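# Bend a rod into an upright arch between two sockets

## Task

Shape the rod into a standing arch so that each of its two ends sits in a different socket of the board.

## Robot and tools

Robot: two arms, left_arm and right_arm, each with a two-finger parallel gripper and a camera on its wrist. Both stand at the table edge. left_arm's base is at about (0, +0.328, +0.010) m and right_arm's at about (+0.042, -0.292, +0.025) m in the scene frame, each turned only a fraction of a degree about z. A two-camera stand sits behind them. Loose objects can get a brief random shove now and then.

Frames. Scene frame: origin at table-top height, midway between the nominal bases; +x points out over the table, +z up, and left_arm is on the +y side (arm names do not match image sides). Fixed cameras and the table use the scene frame. Each arm reports its gripper position (metres), quaternion (wxyz), velocities and target in that arm's own base frame. Offsets you command are taken along the axes of that arm's current Hand target. Gripper axes: fingers point along +z, and they open and close along y. The reported position is the pinch point, about 1 cm behind the fingertips.

The 14-number row. Every motion command uses rows of 14 plain numbers, each from -1 to 1, always including both arms: left_arm dx, dy, dz, rx, ry, rz, opening, then right_arm's same seven. dx..rz are an offset, not a pose: they count from the Hand target held when the action or move began, along that target's axes. 1.0 equals 0.6 m for dx/dy/dz and 180 degrees for the rotation; rx, ry, rz form a single rotation vector. Opening is absolute: +1 fully open (0.094 m), -1 closed. Sending all six pose numbers as 0 re-requests the current Hand target; writing 0 for opening asks for a half-open gripper, so to keep a gripper unchanged repeat its present opening.

execute_actions(actions, cameras). actions is a list of actions; each action is a list of at most 15 rows, one per 1/30 s step, and a short action repeats its final row for the remaining steps. All rows of an action count from that action's start, so repeating one offset keeps moving on. An empty actions list returns images from all cameras and the full state. cameras: list of names, ["all"], or []; an unknown name voids the call.

move(target, speed, blend, opening_speed, grip_force, blocking, cameras). target: one 14-number row, or up to 15 rows, every row an offset from the same starting Hand targets. Paths are straight and all finish together; they ignore obstacles and the other arm. speed: m/s, 0.002 to 2.9, default 0.25 (turn rate up to twice that in rad/s); one value or one per target. blend: metres of corner rounding per waypoint; 0 means stop at each. opening_speed: opening change per second on the -1..+1 scale, at least 0.2; use it to close gently. grip_force: newtons per pad, 10 to 50, one value or one per arm; it persists, and lower forces close slowly. blocking=false returns after about 0.5 s while motion continues.

wait(seconds 0 to 10): lets time pass holding the last commands. stop(): brakes a running move. zoom_image(camera, region): camera is cam_high, cam_low, cam_left_wrist or cam_right_wrist; region [x0, y0, x1, y1] in pixels from top-left, at most 504 by 504, on that camera's latest image. read_manual(section="licences") gives licence text only. finished_scene(scene): pass the current scene number to end it; irreversible, and the arch must then stand on its own.

Results. Each result gives per-arm Hand target (last commanded pose after clipping; next offsets start here), end_effector_position and quat, grip_measured (measured opening on the command scale; reads a bit wide when empty, a few thousandths narrower than a squeezed part), joint positions and torques, and Tool commands. Joint velocities may say "within noise" when at rest. A move adds a "move:" line: done (within 10 mm and 2 degrees), off_target, moving, held, or fault, plus limits=paced (pose clipped) or limits=held (steps withheld). MOTOR HOT appears at 75 °C; at 90 °C an OVER-TEMPERATURE FAULT folds that arm for good; at 100 °C it goes limp.

Behaviour. Orientation commands are clipped to 40 degrees from the measured one each step. Grippers sag and settle short, more at long reach, and may tilt; check pose after each move and correct with a further offset. Tiny moves may not happen or go sideways. Fingers close toward the written grip_measured value; force jumps to the limit once squeezed about 0.06 past touch. To release, command well above grip_measured.

Avoid: dropping the rod or releasing it while moving; anything leaving the table; fast impacts with the table, board or fixed items; gripper-to-gripper or arm-to-arm contact (the clearance check does not protect grippers or wrist cameras); closing one gripper on the other; strain on camera cables; paths passing near an arm's own base (can flip its shoulder); pressing into something unreachable, which heats motors. To end a push, command the target back behind the gripper's current position.

Each tool is called after "Call:" as name(argument=value, ...), one argument or row to a line, values as JSON.

## Session

Call:
execute_actions(
  actions=[],
)

Scene clock: 0.00 s.
left_arm: end_effector_position=(+0.3758, -0.0191, +0.1021) grip_measured=+1.000 end_effector_quat_wxyz=(+0.628, +0.004, +0.778, -0.002) | right_arm: end_effector_position=(+0.3630, -0.0428, +0.1145) grip_measured=+1.000 end_effector_quat_wxyz=(+0.651, +0.112, +0.747, -0.076)
Joint positions: left_arm=[-0.086 1.557 0.232 1.112 -0.077 -0.015 0.094] | right_arm=[0.012 1.55 0.187 1.215 0.274 0.072 0.094]
Joint velocities: within noise
Joint torques (N m): no reading
Motor temperatures (°C): left_arm=[22 26 31 35 23 23 22] | right_arm=[25 29 36 32 26 24 23]
Heat: left arm: 35 °C; right arm: 36 °C.
Hand target: left_arm +0.3801, -0.0190, +0.1156; +0.645, +0.003, +0.764, -0.001 | right_arm +0.3652, -0.0433, +0.1201; +0.656, +0.114, +0.742, -0.076
Tool commands: left_gripper/opening=+1.0 right_gripper/opening=+1.0

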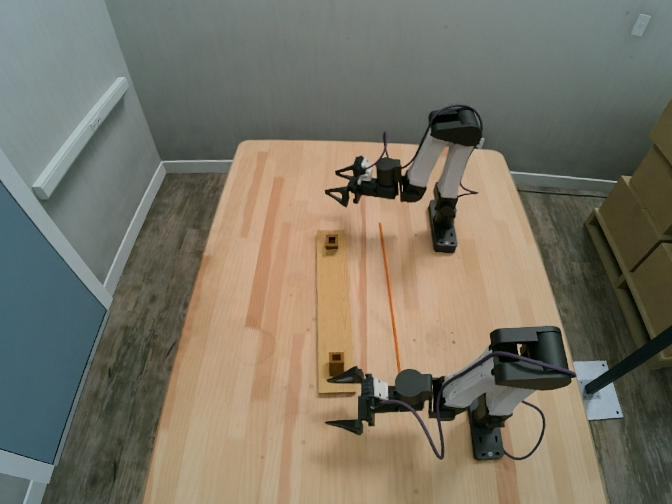

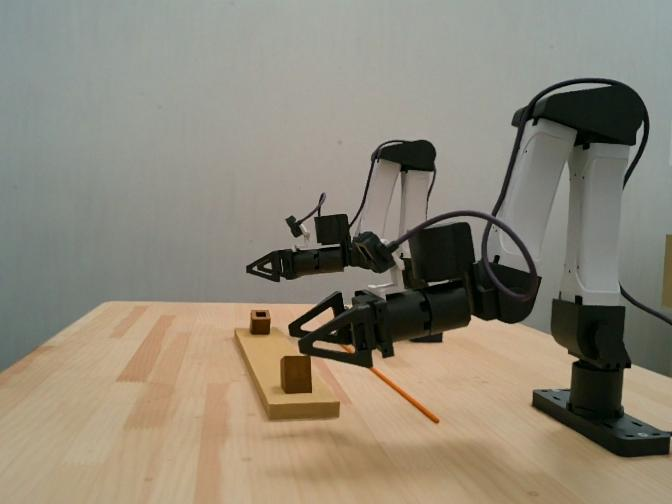

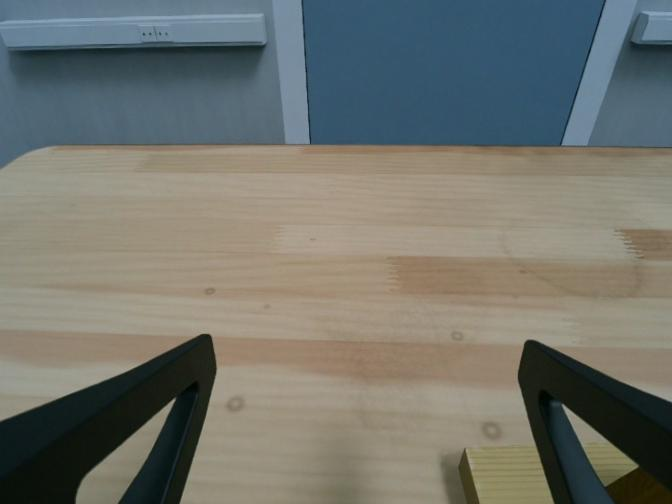

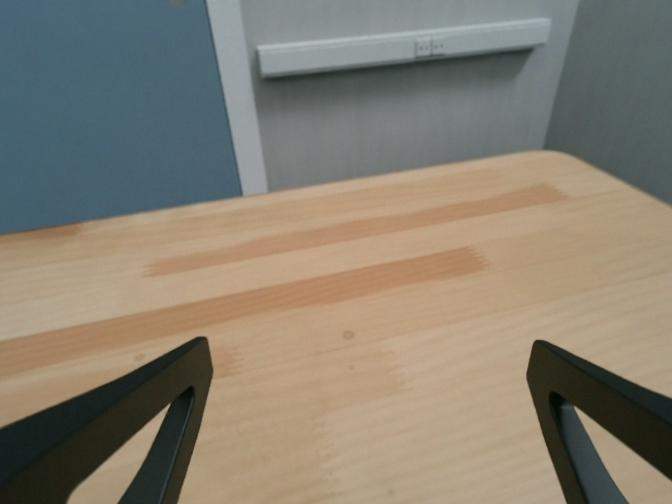

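Call:
zoom_image(
  camera="cam_high",
  region=[290, 210, 420, 410],
)

Call:
zoom_image(
  camera="cam_low",
  region=[220, 290, 460, 440],
)

Scaled by 2.520 from the camera's 672x504 image, which has a finer 960x720 frame.

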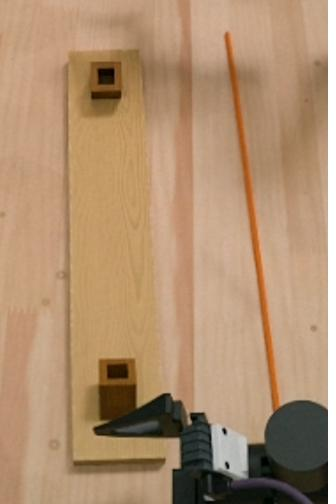

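Scaled by 2.100 from the camera's 672x504 image, which has a finer 960x720 frame.

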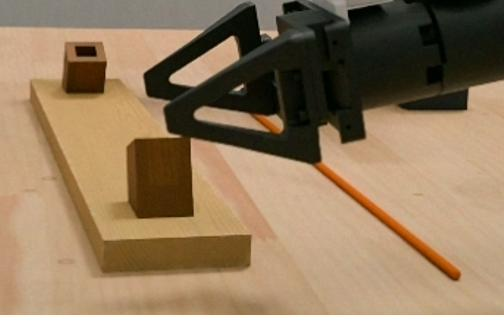

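Call:
zoom_image(
  camera="cam_low",
  region=[265, 340, 345, 420],
)

Call:
zoom_image(
  camera="cam_low",
  region=[235, 300, 285, 350],
)

Call:
zoom_image(
  camera="cam_high",
  region=[315, 340, 365, 400],
)

Call:
zoom_image(
  camera="cam_high",
  region=[310, 220, 360, 260],
)

Scaled by 6.300 from the camera's 672x504 image, which has a finer 960x720 frame.

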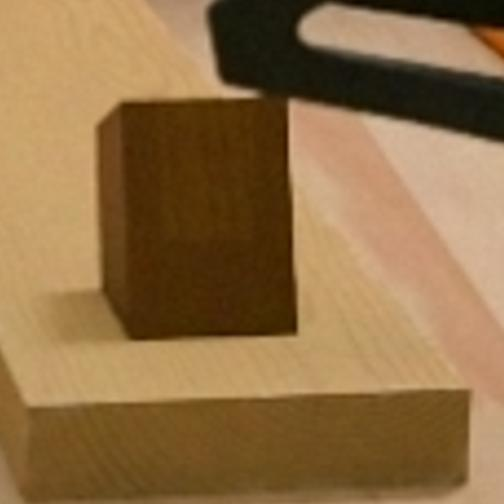

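Scaled by 10.080 from the camera's 672x504 image, which has a finer 960x720 frame.

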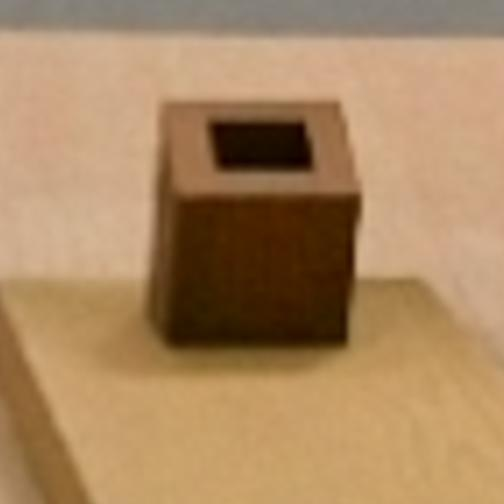

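Scaled by 8.400 from the camera's 672x504 image, which has a finer 960x720 frame.

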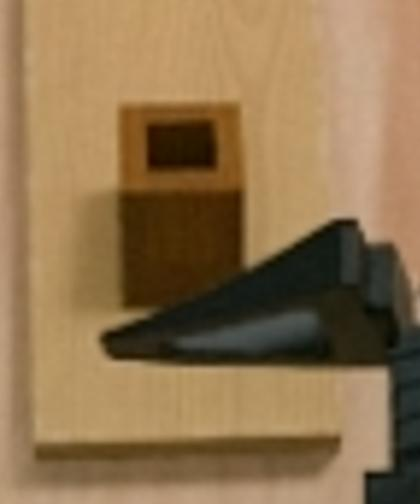

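Scaled by 10.080 from the camera's 672x504 image, which has a finer 960x720 frame.

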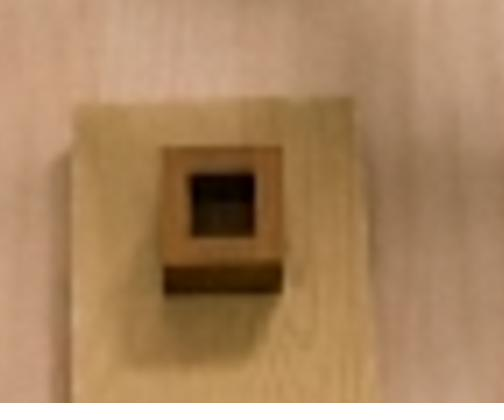

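Call:
move(
  target=[-0.0567,-0.2133,-0.1448,0,0,0,1.0,-0.0332,0.2275,-0.1989,-0.0841,0.0145,-0.0244,1.0],
  speed=0.2,
  cameras=["all"],
)

Scene clock: 56.27 s.
left_arm: end_effector_position=(+0.2965, -0.1452, +0.1467) grip_measured=+1.000 end_effector_quat_wxyz=(+0.634, +0.023, +0.773, +0.009) | right_arm: end_effector_position=(+0.2873, +0.1173, +0.1478) grip_measured=+1.000 end_effector_quat_wxyz=(+0.640, -0.017, +0.768, -0.006)
Joint positions: left_arm=[-0.847 1.187 0.279 0.618 -0.81 -0.169 0.094] | right_arm=[0.78 1.025 0.19 0.585 0.751 0.142 0.094]
Joint torques (N m): left_arm=[-0.61 -4.08 8.34 1.79 -0.38 0.01] | right_arm=[0.13 -3.17 9.13 1.92 0.13 0.24]
Motor temperatures (°C): left_arm=[22 29 34 44 22 23 22] | right_arm=[25 31 39 37 26 23 22]
Heat: left arm: 44 °C; right arm: 39 °C.
Hand target: left_arm +0.2995, -0.1466, +0.1635; +0.645, +0.003, +0.764, -0.001 | right_arm +0.2900, +0.1180, +0.1602; +0.645, +0.000, +0.764, +0.000
Off the commanded pose: left_arm 0.017 m, 3 deg | right_arm 0.013 m, 2 deg.
move: off_target (left_arm, right_arm)
camera_calibration:
cam_left_wrist: T_world_to_cam=[[0.0211711, -0.997703, -0.06434, -0.132478], [-0.606004, 0.0383788, -0.794535, 0.336946], [0.795179, 0.0558115, -0.6038, -0.0203851], [0, 0, 0, 1]] pos_world=[0.223205, -0.143967, 0.246883]
cam_right_wrist: T_world_to_cam=[[0.0536514, -0.998527, 0.00804719, 0.108743], [-0.611661, -0.0392327, -0.790147, 0.32859], [0.789299, 0.0374704, -0.612865, -0.0199555], [0, 0, 0, 1]] pos_world=[0.210902, 0.122222, 0.246529]

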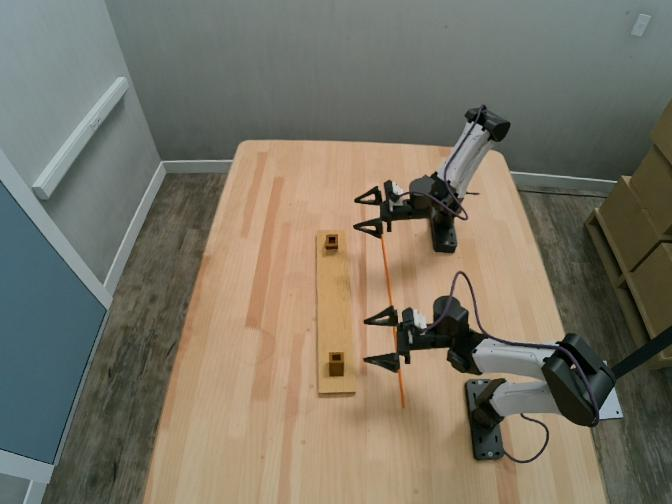

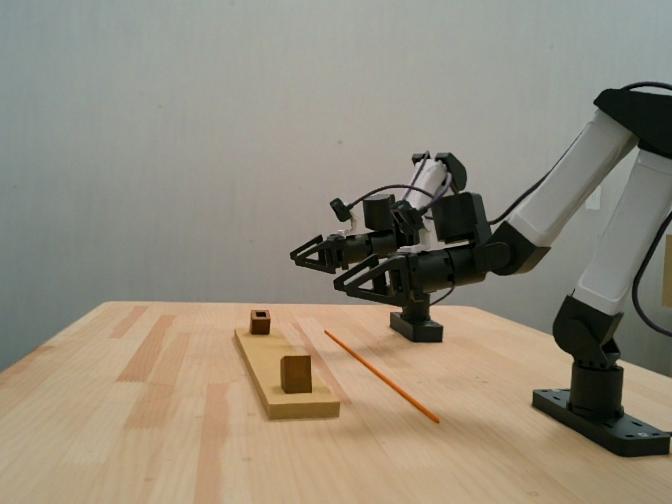

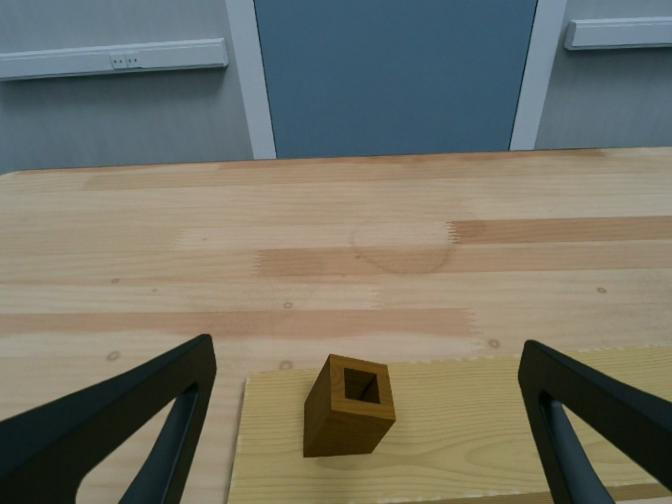

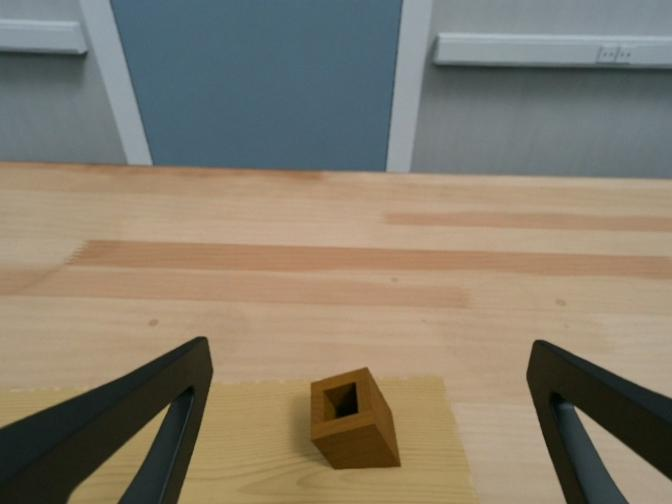

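Call:
zoom_image(
  camera="cam_left_wrist",
  region=[280, 330, 420, 470],
)

Call:
zoom_image(
  camera="cam_right_wrist",
  region=[290, 350, 420, 480],
)

Call:
zoom_image(
  camera="cam_low",
  region=[230, 300, 460, 440],
)

Call:
zoom_image(
  camera="cam_high",
  region=[300, 210, 440, 420],
)

Scaled by 3.600 from the camera's 672x504 image, which has a finer 960x720 frame.

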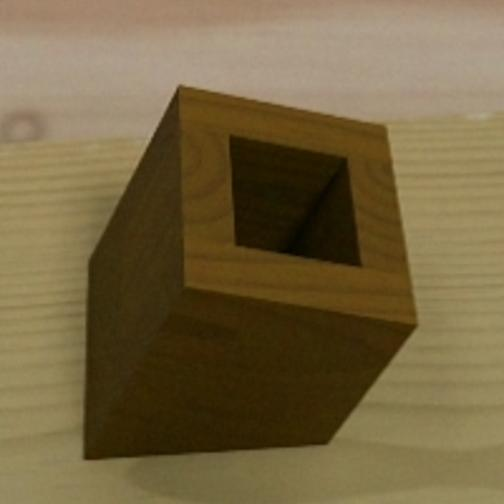

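Scaled by 3.877 from the camera's 672x504 image, which has a finer 960x720 frame.

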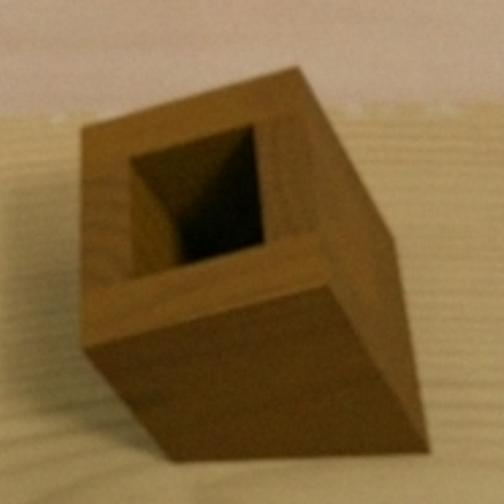

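Scaled by 2.191 from the camera's 672x504 image, which has a finer 960x720 frame.

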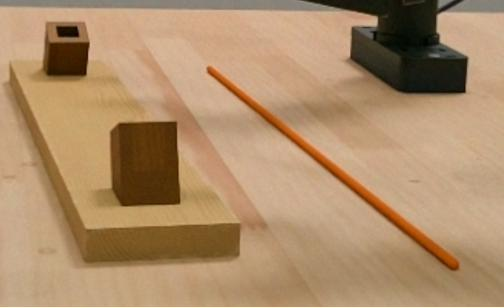

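Scaled by 2.400 from the camera's 672x504 image, which has a finer 960x720 frame.

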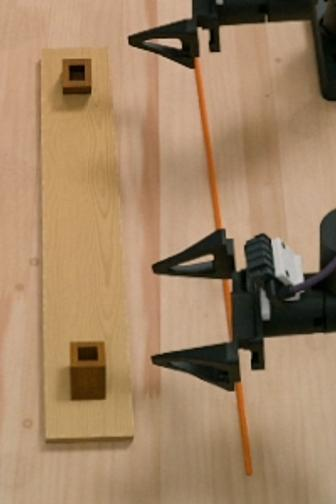

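Call:
move(
  target=[0.0948,0.0950,-0.1239,0.3306,0.3535,0.3906,1.0,0.1127,-0.0633,-0.1144,-0.3643,0.3326,-0.4315,1.0],
  speed=0.25,
  cameras=["all"],
)

Scene clock: 82.53 s.
left_arm: end_effector_position=(+0.2124, -0.0874, +0.1125) grip_measured=+1.000 end_effector_quat_wxyz=(-0.006, +0.676, +0.737, -0.008) | right_arm: end_effector_position=(+0.2063, +0.0790, +0.0988) grip_measured=+1.000 end_effector_quat_wxyz=(+0.001, +0.731, -0.683, -0.007)
Joint positions: left_arm=[-0.382 1.426 1.129 -1.291 0.011 1.102 0.094] | right_arm=[0.357 1.387 1.042 -1.233 -0.011 -1.281 0.094]
Joint torques (N m): left_arm=[-0.7 -3.7 8.09 0.33 -0.15 0.25] | right_arm=[0.27 -3.48 8.44 0.24 -0.09 -0.15]
Heat: left arm: 41 °C; right arm: 42 °C.
Hand target: left_arm +0.2170, -0.0890, +0.1201; +0.000, +0.684, +0.730, +0.000 | right_arm +0.2110, +0.0800, +0.1050; -0.001, +0.739, -0.674, +0.000
Off the commanded pose: left_arm 0.009 m, 2 deg | right_arm 0.008 m, 2 deg.
move: done
camera_calibration:
cam_left_wrist: T_world_to_cam=[[-0.996744, -0.0752627, -0.0289439, 0.217564], [-0.0803391, 0.896098, 0.436525, 0.0813958], [-0.00691745, 0.437429, -0.899226, 0.259398], [0, 0, 0, 1]] pos_world=[0.225189, -0.170032, 0.204024]
cam_right_wrist: T_world_to_cam=[[0.997481, 0.0519941, -0.0482551, -0.196969], [0.0681974, -0.890094, 0.450647, 0.0432751], [-0.0195206, -0.452802, -0.891397, 0.248525], [0, 0, 0, 1]] pos_world=[0.198373, 0.161293, 0.192528]

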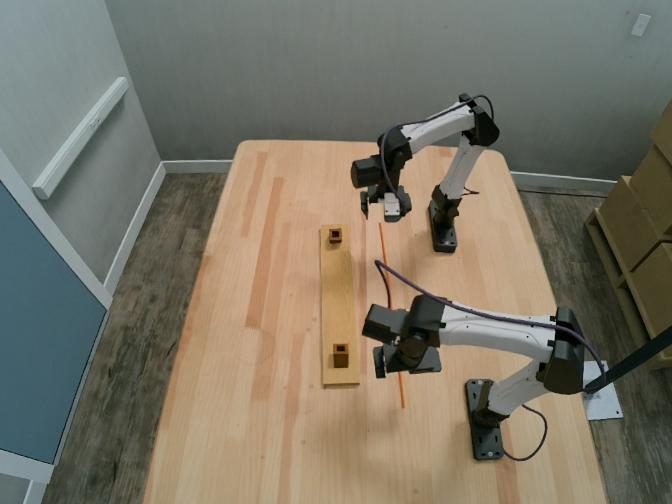

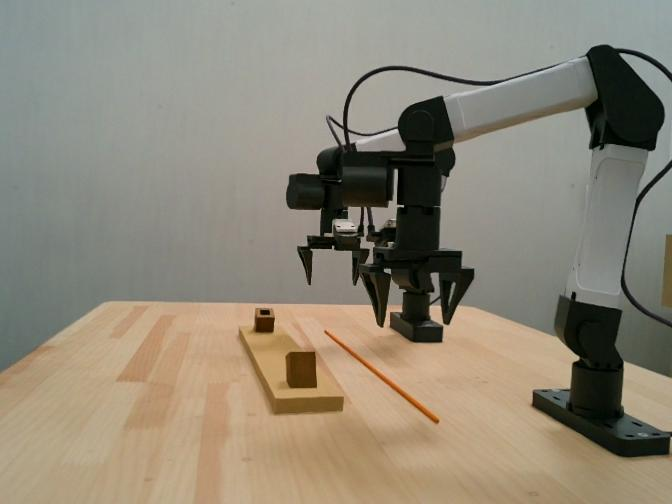

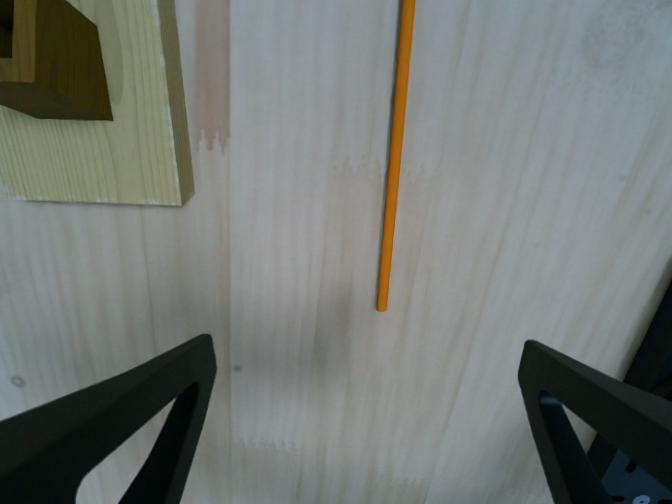

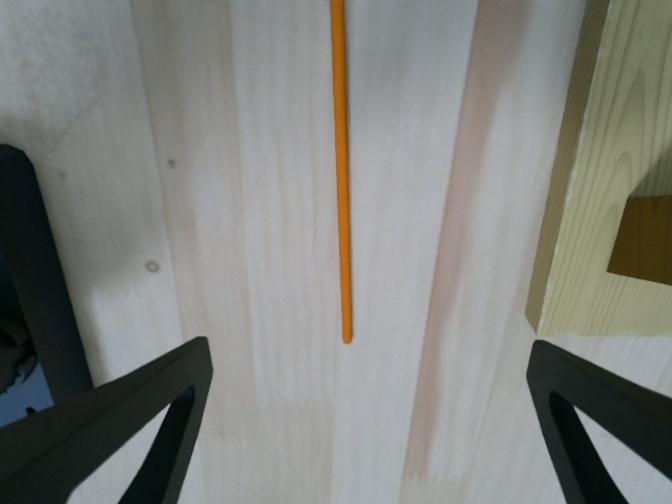

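Call:
move(
  target=[-0.0293,-0.0276,0.1458,-0.0064,0.0009,0,1.0,0.0187,0.0165,0.1480,0.0034,0.0029,0,1.0],
  speed=0.1,
  cameras=["all"],
)

Scene clock: 97.47 s.
left_arm: end_effector_position=(+0.1937, -0.1045, +0.0324) grip_measured=+1.000 end_effector_quat_wxyz=(-0.008, +0.685, +0.728, +0.000) | right_arm: end_effector_position=(+0.1990, +0.0716, +0.0196) grip_measured=+1.000 end_effector_quat_wxyz=(-0.001, +0.736, -0.677, +0.001)
Joint positions: left_arm=[-0.497 1.458 0.83 -0.958 -0.003 1.013 0.094] | right_arm=[0.346 1.427 0.748 -0.888 0.001 -1.309 0.094]
Joint torques (N m): left_arm=[-0.66 -3.58 5.44 0.75 -0.16 0.04] | right_arm=[-1.18 -3.38 4.78 0.66 -0.09 -0.14]
Motor temperatures (°C): left_arm=[22 28 38 38 22 23 22] | right_arm=[25 29 43 35 26 23 22]
Heat: left arm: 38 °C; right arm: 43 °C.
Hand target: left_arm +0.2015, -0.1077, +0.0326; +0.006, +0.684, +0.730, +0.008 | right_arm +0.2023, +0.0680, +0.0161; -0.002, +0.739, -0.674, +0.007
Off the commanded pose: left_arm 0.008 m, 2 deg | right_arm 0.006 m, 1 deg.
move: done
camera_calibration:
cam_left_wrist: T_world_to_cam=[[-0.998118, -0.0486125, -0.0373821, 0.198704], [-0.0602218, 0.892052, 0.447902, 0.125538], [0.0115731, 0.449311, -0.893301, 0.192338], [0, 0, 0, 1]] pos_world=[0.203665, -0.188746, 0.123015]
cam_right_wrist: T_world_to_cam=[[0.997061, 0.0685056, -0.0343072, -0.194423], [0.0766088, -0.885338, 0.458592, 0.0706739], [0.00104267, -0.459873, -0.887984, 0.170742], [0, 0, 0, 1]] pos_world=[0.188259, 0.154409, 0.112536]

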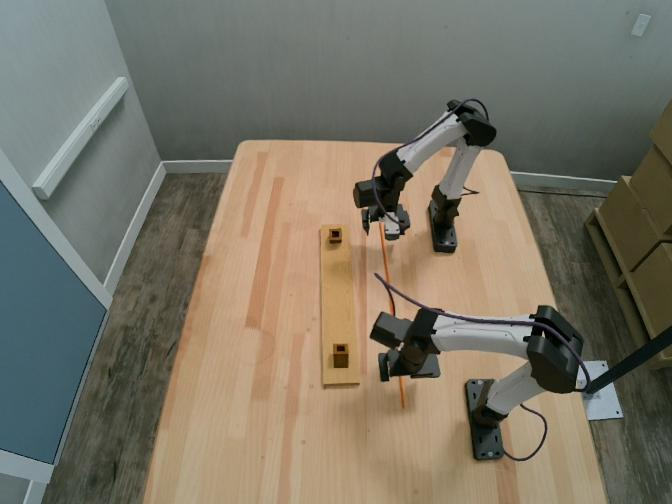

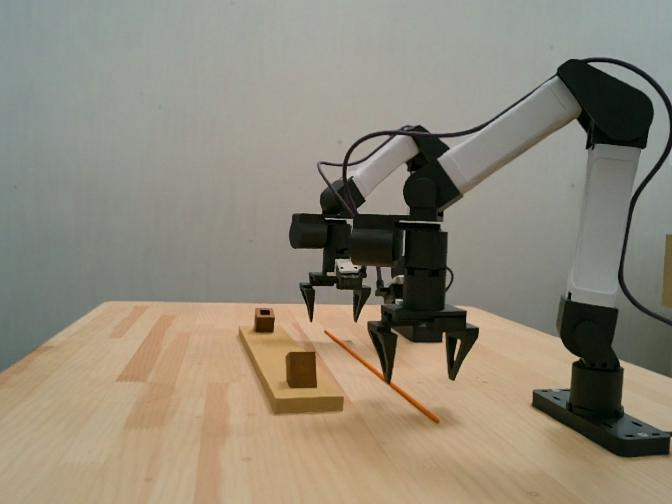

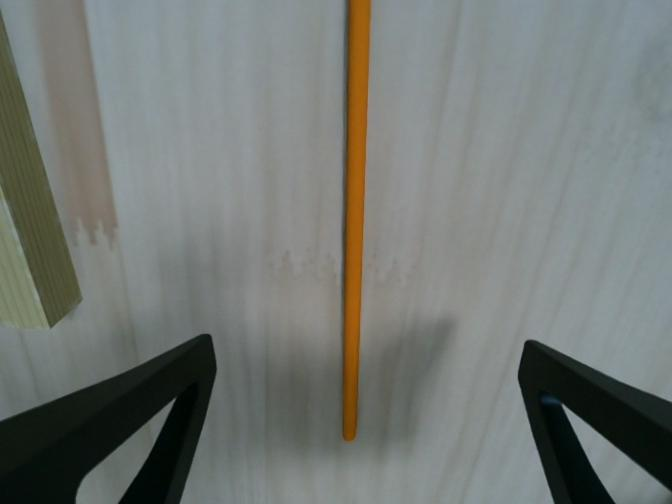

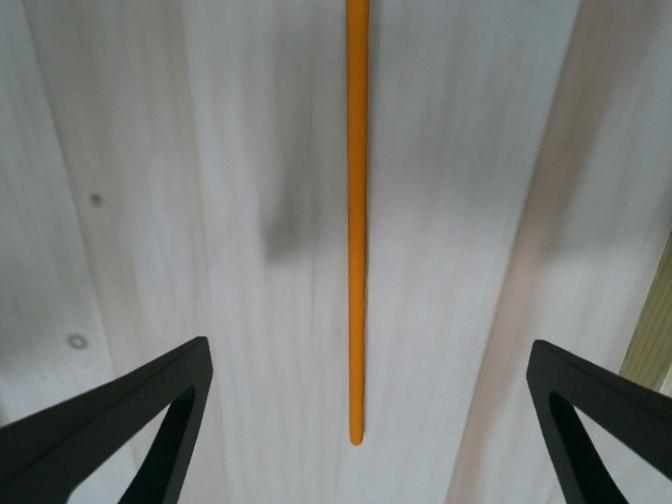

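Call:
move(
  target=[-0.0039,0.0065,0.0378,-0.0035,-0.0037,0,1.0,0.0104,0.0038,0.0385,0,0,0,1.0],
  speed=0.05,
  cameras=["cam_low","cam_left_wrist","cam_right_wrist"],
)

Scene clock: 109.70 s.
left_arm: end_effector_position=(+0.1980, -0.1068, +0.0100) grip_measured=+1.000 end_effector_quat_wxyz=(+0.000, +0.685, +0.728, +0.002) | right_arm: end_effector_position=(+0.1984, +0.0646, -0.0036) grip_measured=+1.000 end_effector_quat_wxyz=(-0.001, +0.736, -0.677, +0.002)
Joint positions: left_arm=[-0.497 1.504 0.773 -0.84 -0.003 1.013 0.094] | right_arm=[0.317 1.467 0.677 -0.778 0.003 -1.337 0.094]
Joint torques (N m): left_arm=[-0.29 -3.77 5.2 0.79 -0.12 0.08] | right_arm=[-1.13 -3.48 4.45 0.69 -0.1 -0.15]
Heat: left arm: 37 °C; right arm: 42 °C.
Hand target: left_arm +0.2060, -0.1097, +0.0100; +0.014, +0.684, +0.729, +0.008 | right_arm +0.2009, +0.0615, -0.0069; -0.002, +0.739, -0.674, +0.007
Off the commanded pose: left_arm 0.009 m, 2 deg | right_arm 0.005 m, 1 deg.
move: done
camera_calibration:
cam_left_wrist: T_world_to_cam=[[-0.997528, -0.0489, -0.0504696, 0.201969], [-0.0661757, 0.895319, 0.440482, 0.139466], [0.0236468, 0.442733, -0.896342, 0.170219], [0, 0, 0, 1]] pos_world=[0.206674, -0.190351, 0.101335]
cam_right_wrist: T_world_to_cam=[[0.997182, 0.0669325, -0.0338833, -0.194086], [0.0750158, -0.884734, 0.46002, 0.0754599], [0.000812574, -0.461266, -0.887262, 0.14711], [0, 0, 0, 1]] pos_world=[0.187759, 0.147609, 0.0892359]
Images, in order (width x height): cam_low 672x504, cam_left_wrist 672x504, cam_right_wrist 672x504.

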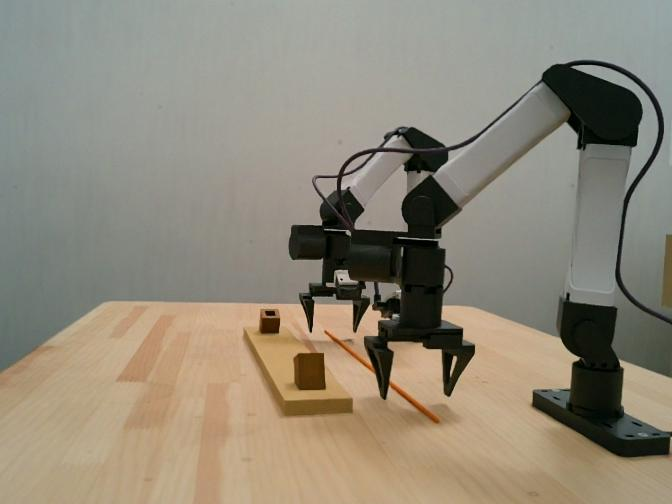

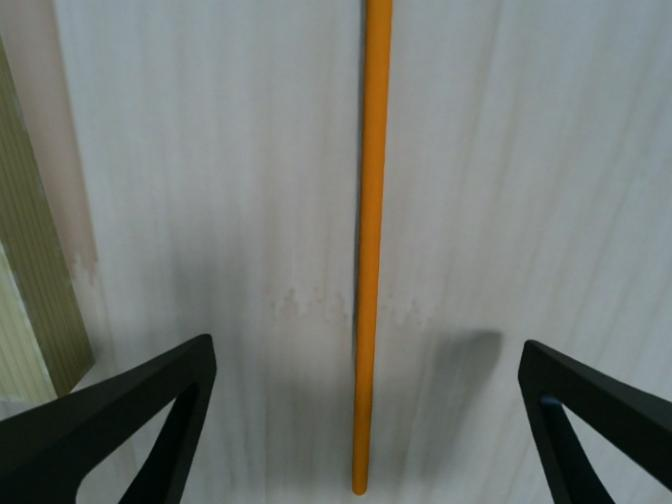

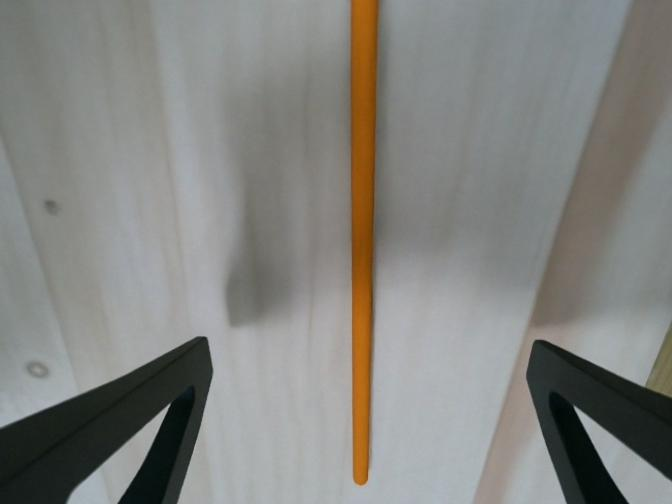

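Call:
zoom_image(
  camera="cam_low",
  region=[350, 320, 500, 432],
)

Call:
zoom_image(
  camera="cam_low",
  region=[230, 280, 390, 420],
)

Scaled by 3.360 from the camera's 672x504 image, which has a finer 960x720 frame.

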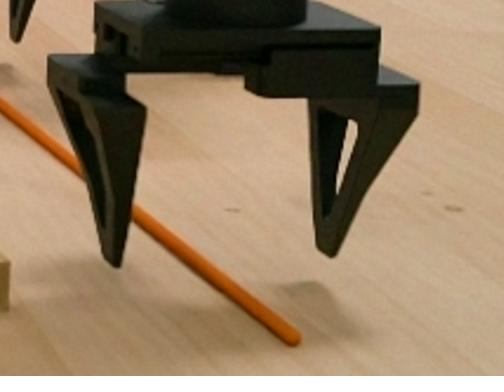

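Scaled by 3.150 from the camera's 672x504 image, which has a finer 960x720 frame.

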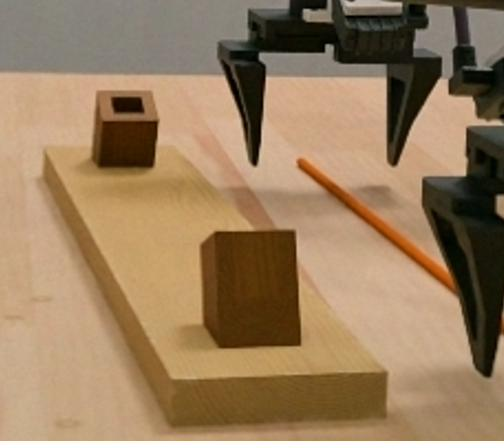

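Call:
move(
  target=[0,0,0.0117,0,0,0,1.0,0,0,0.0117,0,0,0,1.0],
  speed=0.03,
  cameras=["cam_low"],
)

Scene clock: 114.03 s.
left_arm: end_effector_position=(+0.1979, -0.1068, +0.0028) grip_measured=+1.000 end_effector_quat_wxyz=(-0.001, +0.685, +0.728, +0.001) | right_arm: end_effector_position=(+0.1985, +0.0646, -0.0107) grip_measured=+1.000 end_effector_quat_wxyz=(-0.001, +0.736, -0.677, +0.002)
Joint positions: left_arm=[-0.497 1.521 0.756 -0.807 -0.003 1.013 0.094] | right_arm=[0.317 1.485 0.661 -0.742 0.003 -1.338 0.094]
Joint torques (N m): left_arm=[-0.27 -3.82 5.09 0.78 -0.12 0.08] | right_arm=[-1.17 -3.54 4.29 0.67 -0.09 -0.14]
Heat: left arm: 37 °C; right arm: 42 °C.
Hand target: left_arm +0.2062, -0.1097, +0.0030; +0.014, +0.684, +0.729, +0.008 | right_arm +0.2009, +0.0614, -0.0140; -0.002, +0.739, -0.674, +0.007
Off the commanded pose: left_arm 0.009 m, 2 deg | right_arm 0.005 m, 1 deg.
move: done
Images, in order (width x height): cam_low 672x504.

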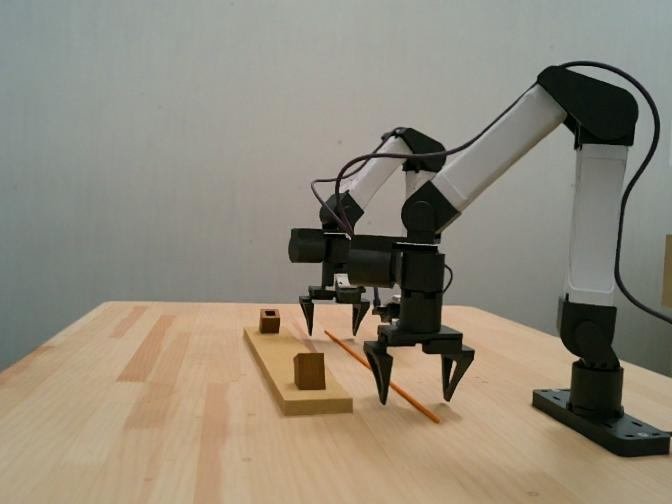

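Call:
zoom_image(
  camera="cam_low",
  region=[350, 350, 480, 430],
)

Call:
zoom_image(
  camera="cam_low",
  region=[280, 270, 400, 350],
)

Scaled by 3.877 from the camera's 672x504 image, which has a finer 960x720 frame.

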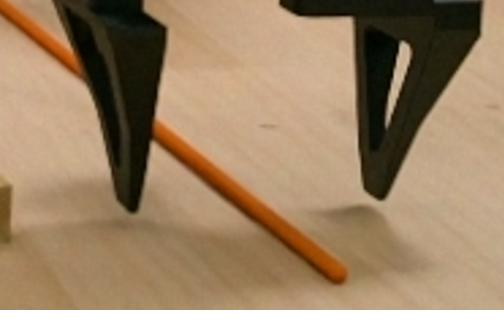

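Scaled by 4.200 from the camera's 672x504 image, which has a finer 960x720 frame.

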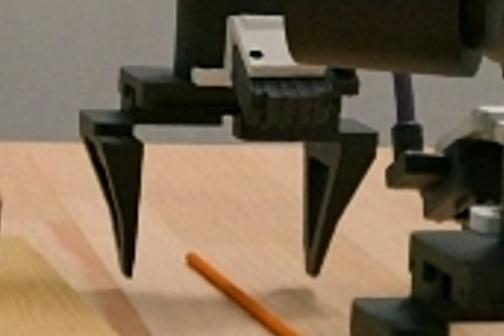

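Call:
move(
  target=[0,0,0.0042,0,0,0,1.0,0,0,0.0058,0,0,0,1.0],
  speed=0.02,
)

Call:
move(
  target=[0,0,0.0025,0,0,0,1.0,0,0,0.0025,0,0,0,1.0],
  speed=0.02,
  cameras=["cam_low"],
)

Scene clock: 116.80 s.
left_arm: end_effector_position=(+0.1980, -0.1068, +0.0002) grip_measured=+1.000 end_effector_quat_wxyz=(-0.001, +0.685, +0.728, +0.001) | right_arm: end_effector_position=(+0.1989, +0.0648, -0.0140) grip_measured=+1.000 end_effector_quat_wxyz=(-0.002, +0.736, -0.677, +0.002)
Joint positions: left_arm=[-0.497 1.527 0.75 -0.795 -0.003 1.013 0.094] | right_arm=[0.317 1.494 0.653 -0.724 0.003 -1.338 0.094]
Joint torques (N m): left_arm=[-0.25 -3.89 5.08 0.79 -0.12 0.08] | right_arm=[-1.18 -3.56 4.27 0.68 -0.1 -0.14]
Heat: left arm: 37 °C; right arm: 42 °C.
Hand target: left_arm +0.2063, -0.1097, +0.0005; +0.014, +0.684, +0.729, +0.008 | right_arm +0.2010, +0.0614, -0.0174; -0.002, +0.739, -0.674, +0.007
Off the commanded pose: left_arm 0.009 m, 2 deg | right_arm 0.005 m, 1 deg.
move: done

Scene clock: 117.80 s.
left_arm: end_effector_position=(+0.1996, -0.1077, +0.0002) grip_measured=+1.000 end_effector_quat_wxyz=(+0.003, +0.685, +0.728, +0.002) | right_arm: end_effector_position=(+0.2003, +0.0653, -0.0140) grip_measured=+1.000 end_effector_quat_wxyz=(-0.004, +0.736, -0.677, +0.004)
Joint positions: left_arm=[-0.497 1.527 0.75 -0.787 -0.003 1.013 0.094] | right_arm=[0.317 1.494 0.653 -0.718 0.003 -1.338 0.094]
Joint torques (N m): left_arm=[-0.24 -3.59 4.81 0.8 -0.12 0.08] | right_arm=[-1.18 -3.19 4 0.69 -0.1 -0.14]
Heat: left arm: 37 °C; right arm: 42 °C.
Hand target: left_arm +0.2063, -0.1098, -0.0010; +0.014, +0.684, +0.729, +0.008 | right_arm +0.2010, +0.0614, -0.0189; -0.002, +0.739, -0.674, +0.007
Off the commanded pose: left_arm 0.007 m, 1 deg | right_arm 0.006 m, 1 deg.
move: done
Images, in order (width x height): cam_low 672x504.

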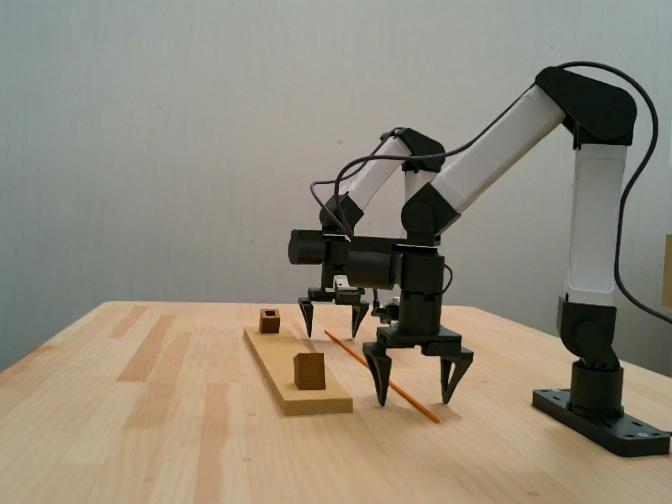

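Call:
zoom_image(
  camera="cam_low",
  region=[350, 350, 480, 430],
)

Call:
zoom_image(
  camera="cam_low",
  region=[280, 270, 400, 350],
)

Scaled by 3.877 from the camera's 672x504 image, which has a finer 960x720 frame.

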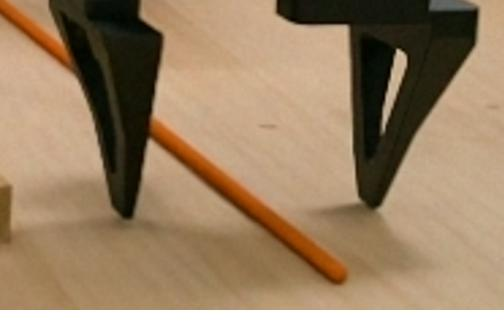

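Scaled by 4.200 from the camera's 672x504 image, which has a finer 960x720 frame.

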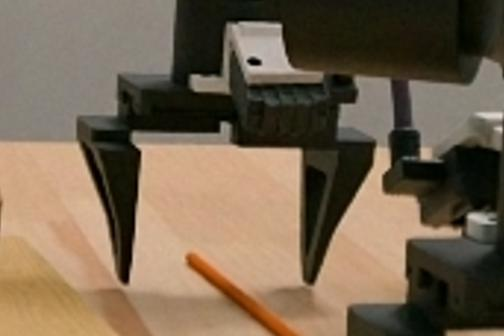

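Call:
move(
  target=[0,0,0,0,0,0,-1.0,0,0,0,0,0,0,-1.0],
  opening_speed=0.8,
  speed=0.02,
  cameras=["cam_low","cam_left_wrist","cam_right_wrist"],
)

Scene clock: 124.03 s.
left_arm: end_effector_position=(+0.1996, -0.1077, +0.0002) grip_measured=-0.866 end_effector_quat_wxyz=(+0.003, +0.685, +0.728, +0.002) | right_arm: end_effector_position=(+0.2007, +0.0654, -0.0140) grip_measured=-0.921 end_effector_quat_wxyz=(-0.005, +0.736, -0.677, +0.004)
Joint positions: left_arm=[-0.497 1.527 0.75 -0.787 -0.003 1.013 0.006] | right_arm=[0.317 1.494 0.653 -0.716 0.003 -1.338 0.004]
Joint torques (N m): left_arm=[-0.25 -3.58 4.81 0.8 -0.12 0.08] | right_arm=[-1.18 -3.19 4 0.69 -0.1 -0.13]
Heat: left arm: 37 °C; right arm: 41 °C.
Hand target: left_arm +0.2063, -0.1098, -0.0010; +0.014, +0.684, +0.729, +0.008 | right_arm +0.2010, +0.0614, -0.0189; -0.002, +0.739, -0.674, +0.007
Off the commanded pose: left_arm 0.007 m, 1 deg | right_arm 0.006 m, 1 deg.
move: done
camera_calibration:
cam_left_wrist: T_world_to_cam=[[-0.997239, -0.0491244, -0.0556838, 0.203037], [-0.0685958, 0.896599, 0.437498, 0.145287], [0.0284342, 0.44011, -0.897494, 0.160558], [0, 0, 0, 1]] pos_world=[0.207877, -0.190953, 0.0918434]
cam_right_wrist: T_world_to_cam=[[0.997336, 0.0685311, -0.0249811, -0.196825], [0.0723515, -0.885939, 0.458124, 0.0813644], [0.00926398, -0.458711, -0.888537, 0.136328], [0, 0, 0, 1]] pos_world=[0.189151, 0.148108, 0.0789411]
Images, in order (width x height): cam_low 672x504, cam_left_wrist 672x504, cam_right_wrist 672x504.

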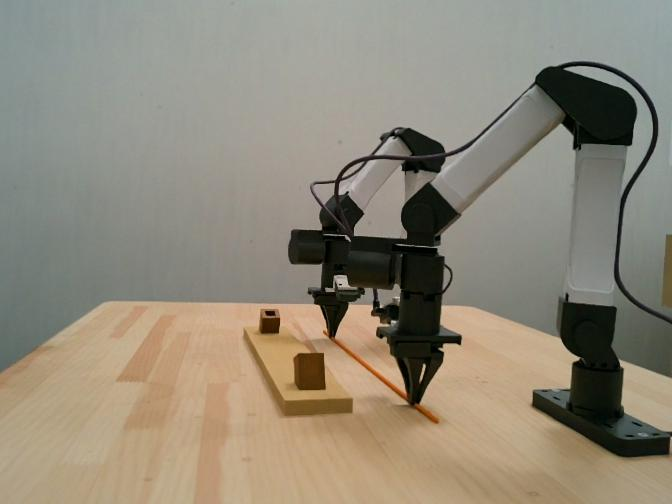

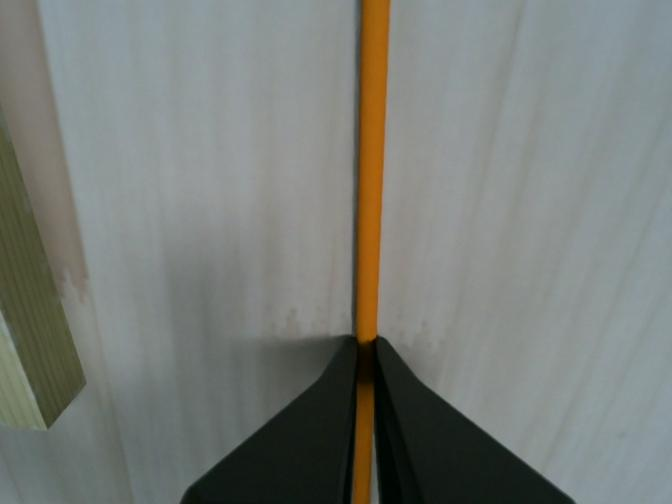

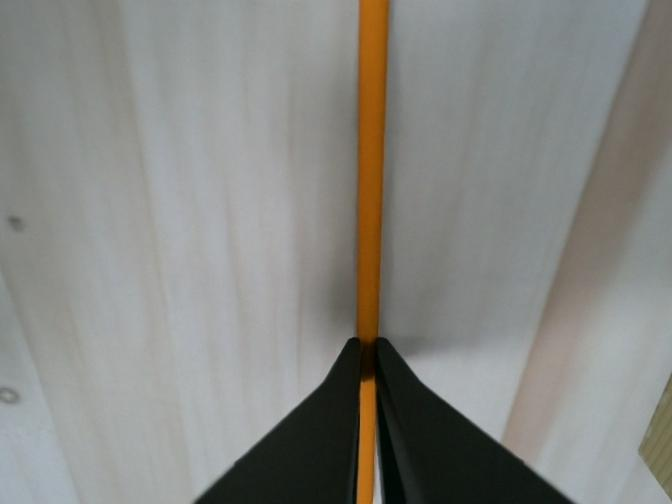

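Call:
zoom_image(
  camera="cam_left_wrist",
  region=[290, 280, 450, 440],
)

Call:
zoom_image(
  camera="cam_right_wrist",
  region=[290, 280, 450, 440],
)

Scaled by 3.150 from the camera's 672x504 image, which has a finer 960x720 frame.

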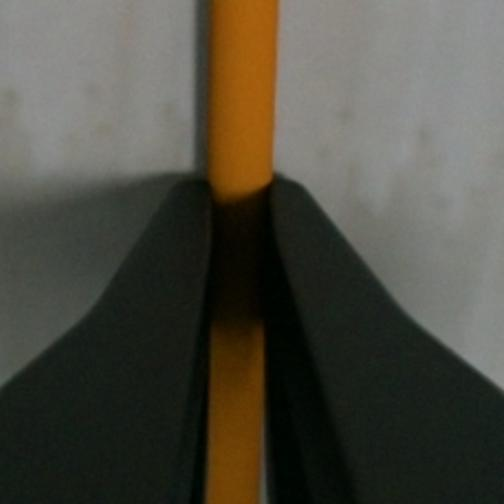

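Scaled by 3.150 from the camera's 672x504 image, which has a finer 960x720 frame.

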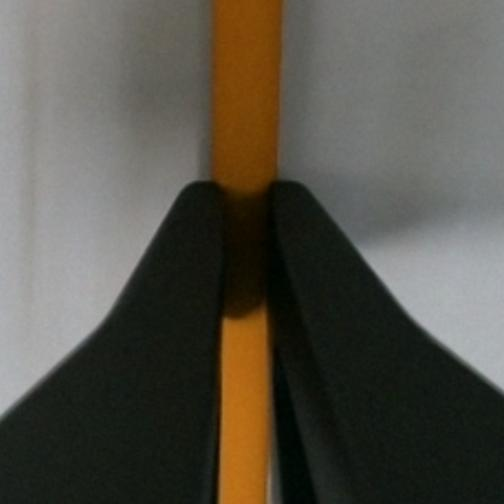

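Call:
move(
  target=[-0.0033,0,-0.1,0,0,0,-1.0,-0.0033,0,-0.1,0,0,0,-1.0],
  speed=0.05,
  cameras=["all"],
)

Scene clock: 137.37 s.
left_arm: end_effector_position=(+0.1981, -0.1096, +0.0460) grip_measured=-0.867 end_effector_quat_wxyz=(-0.003, +0.689, +0.725, -0.003) | right_arm: end_effector_position=(+0.1933, +0.0633, +0.0306) grip_measured=-0.921 end_effector_quat_wxyz=(+0.010, +0.737, -0.676, -0.004)
Joint positions: left_arm=[-0.502 1.455 0.885 -1.008 0.004 1.017 0.006] | right_arm=[0.319 1.399 0.772 -0.965 0.003 -1.338 0.004]
Joint torques (N m): left_arm=[-0.61 -6.12 7.72 0.31 -0.12 0.02] | right_arm=[-0.17 -6.08 7.8 0.15 -0.1 0]
Heat: left arm: 36 °C; right arm: 41 °C.
Hand target: left_arm +0.2046, -0.1113, +0.0590; +0.014, +0.684, +0.729, +0.008 | right_arm +0.2001, +0.0638, +0.0410; -0.002, +0.739, -0.674, +0.007
Off the commanded pose: left_arm 0.015 m, 2 deg | right_arm 0.012 m, 2 deg.
move: off_target (left_arm, right_arm)
camera_calibration:
cam_left_wrist: T_world_to_cam=[[-0.998403, -0.039973, -0.0399308, 0.204404], [-0.0534539, 0.897201, 0.438376, 0.123898], [0.0183028, 0.439811, -0.897904, 0.204567], [0, 0, 0, 1]] pos_world=[0.206956, -0.192961, 0.13753]
cam_right_wrist: T_world_to_cam=[[0.995898, 0.0696899, -0.0577032, -0.186966], [0.0885805, -0.880929, 0.464884, 0.0559297], [-0.0184347, -0.468089, -0.883489, 0.180773], [0, 0, 0, 1]] pos_world=[0.184578, 0.146918, 0.122922]

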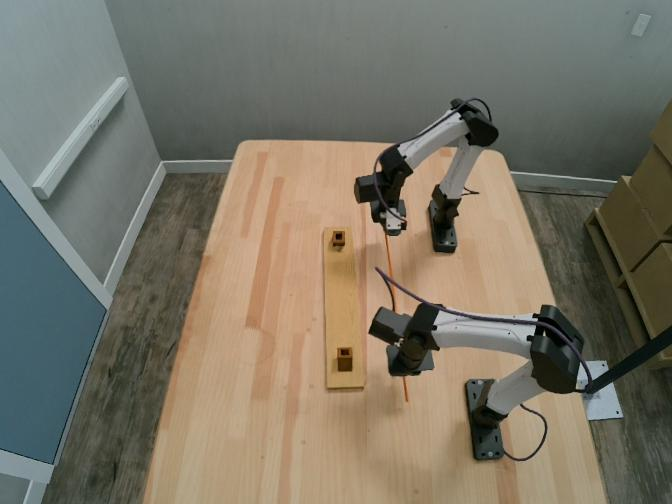

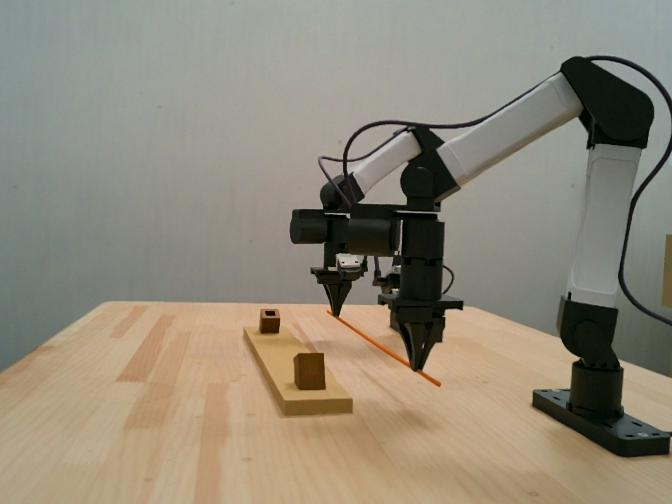

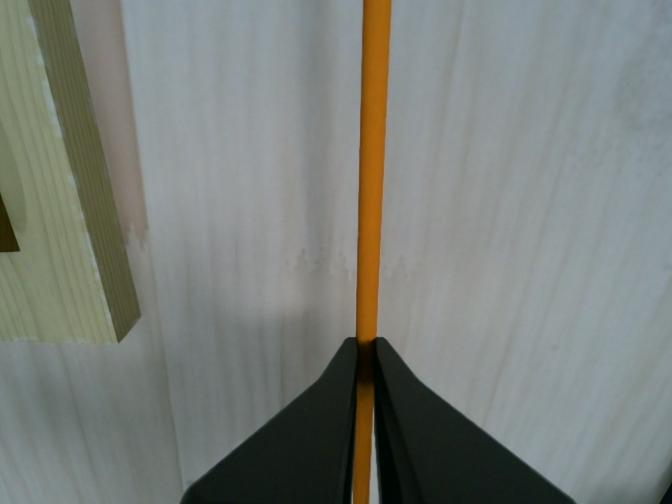

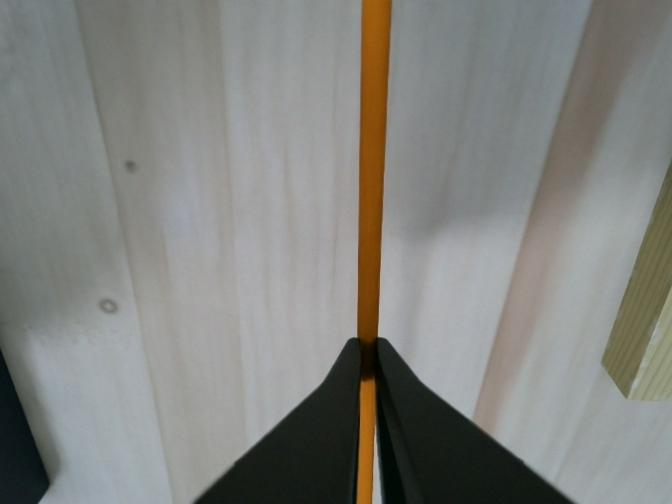

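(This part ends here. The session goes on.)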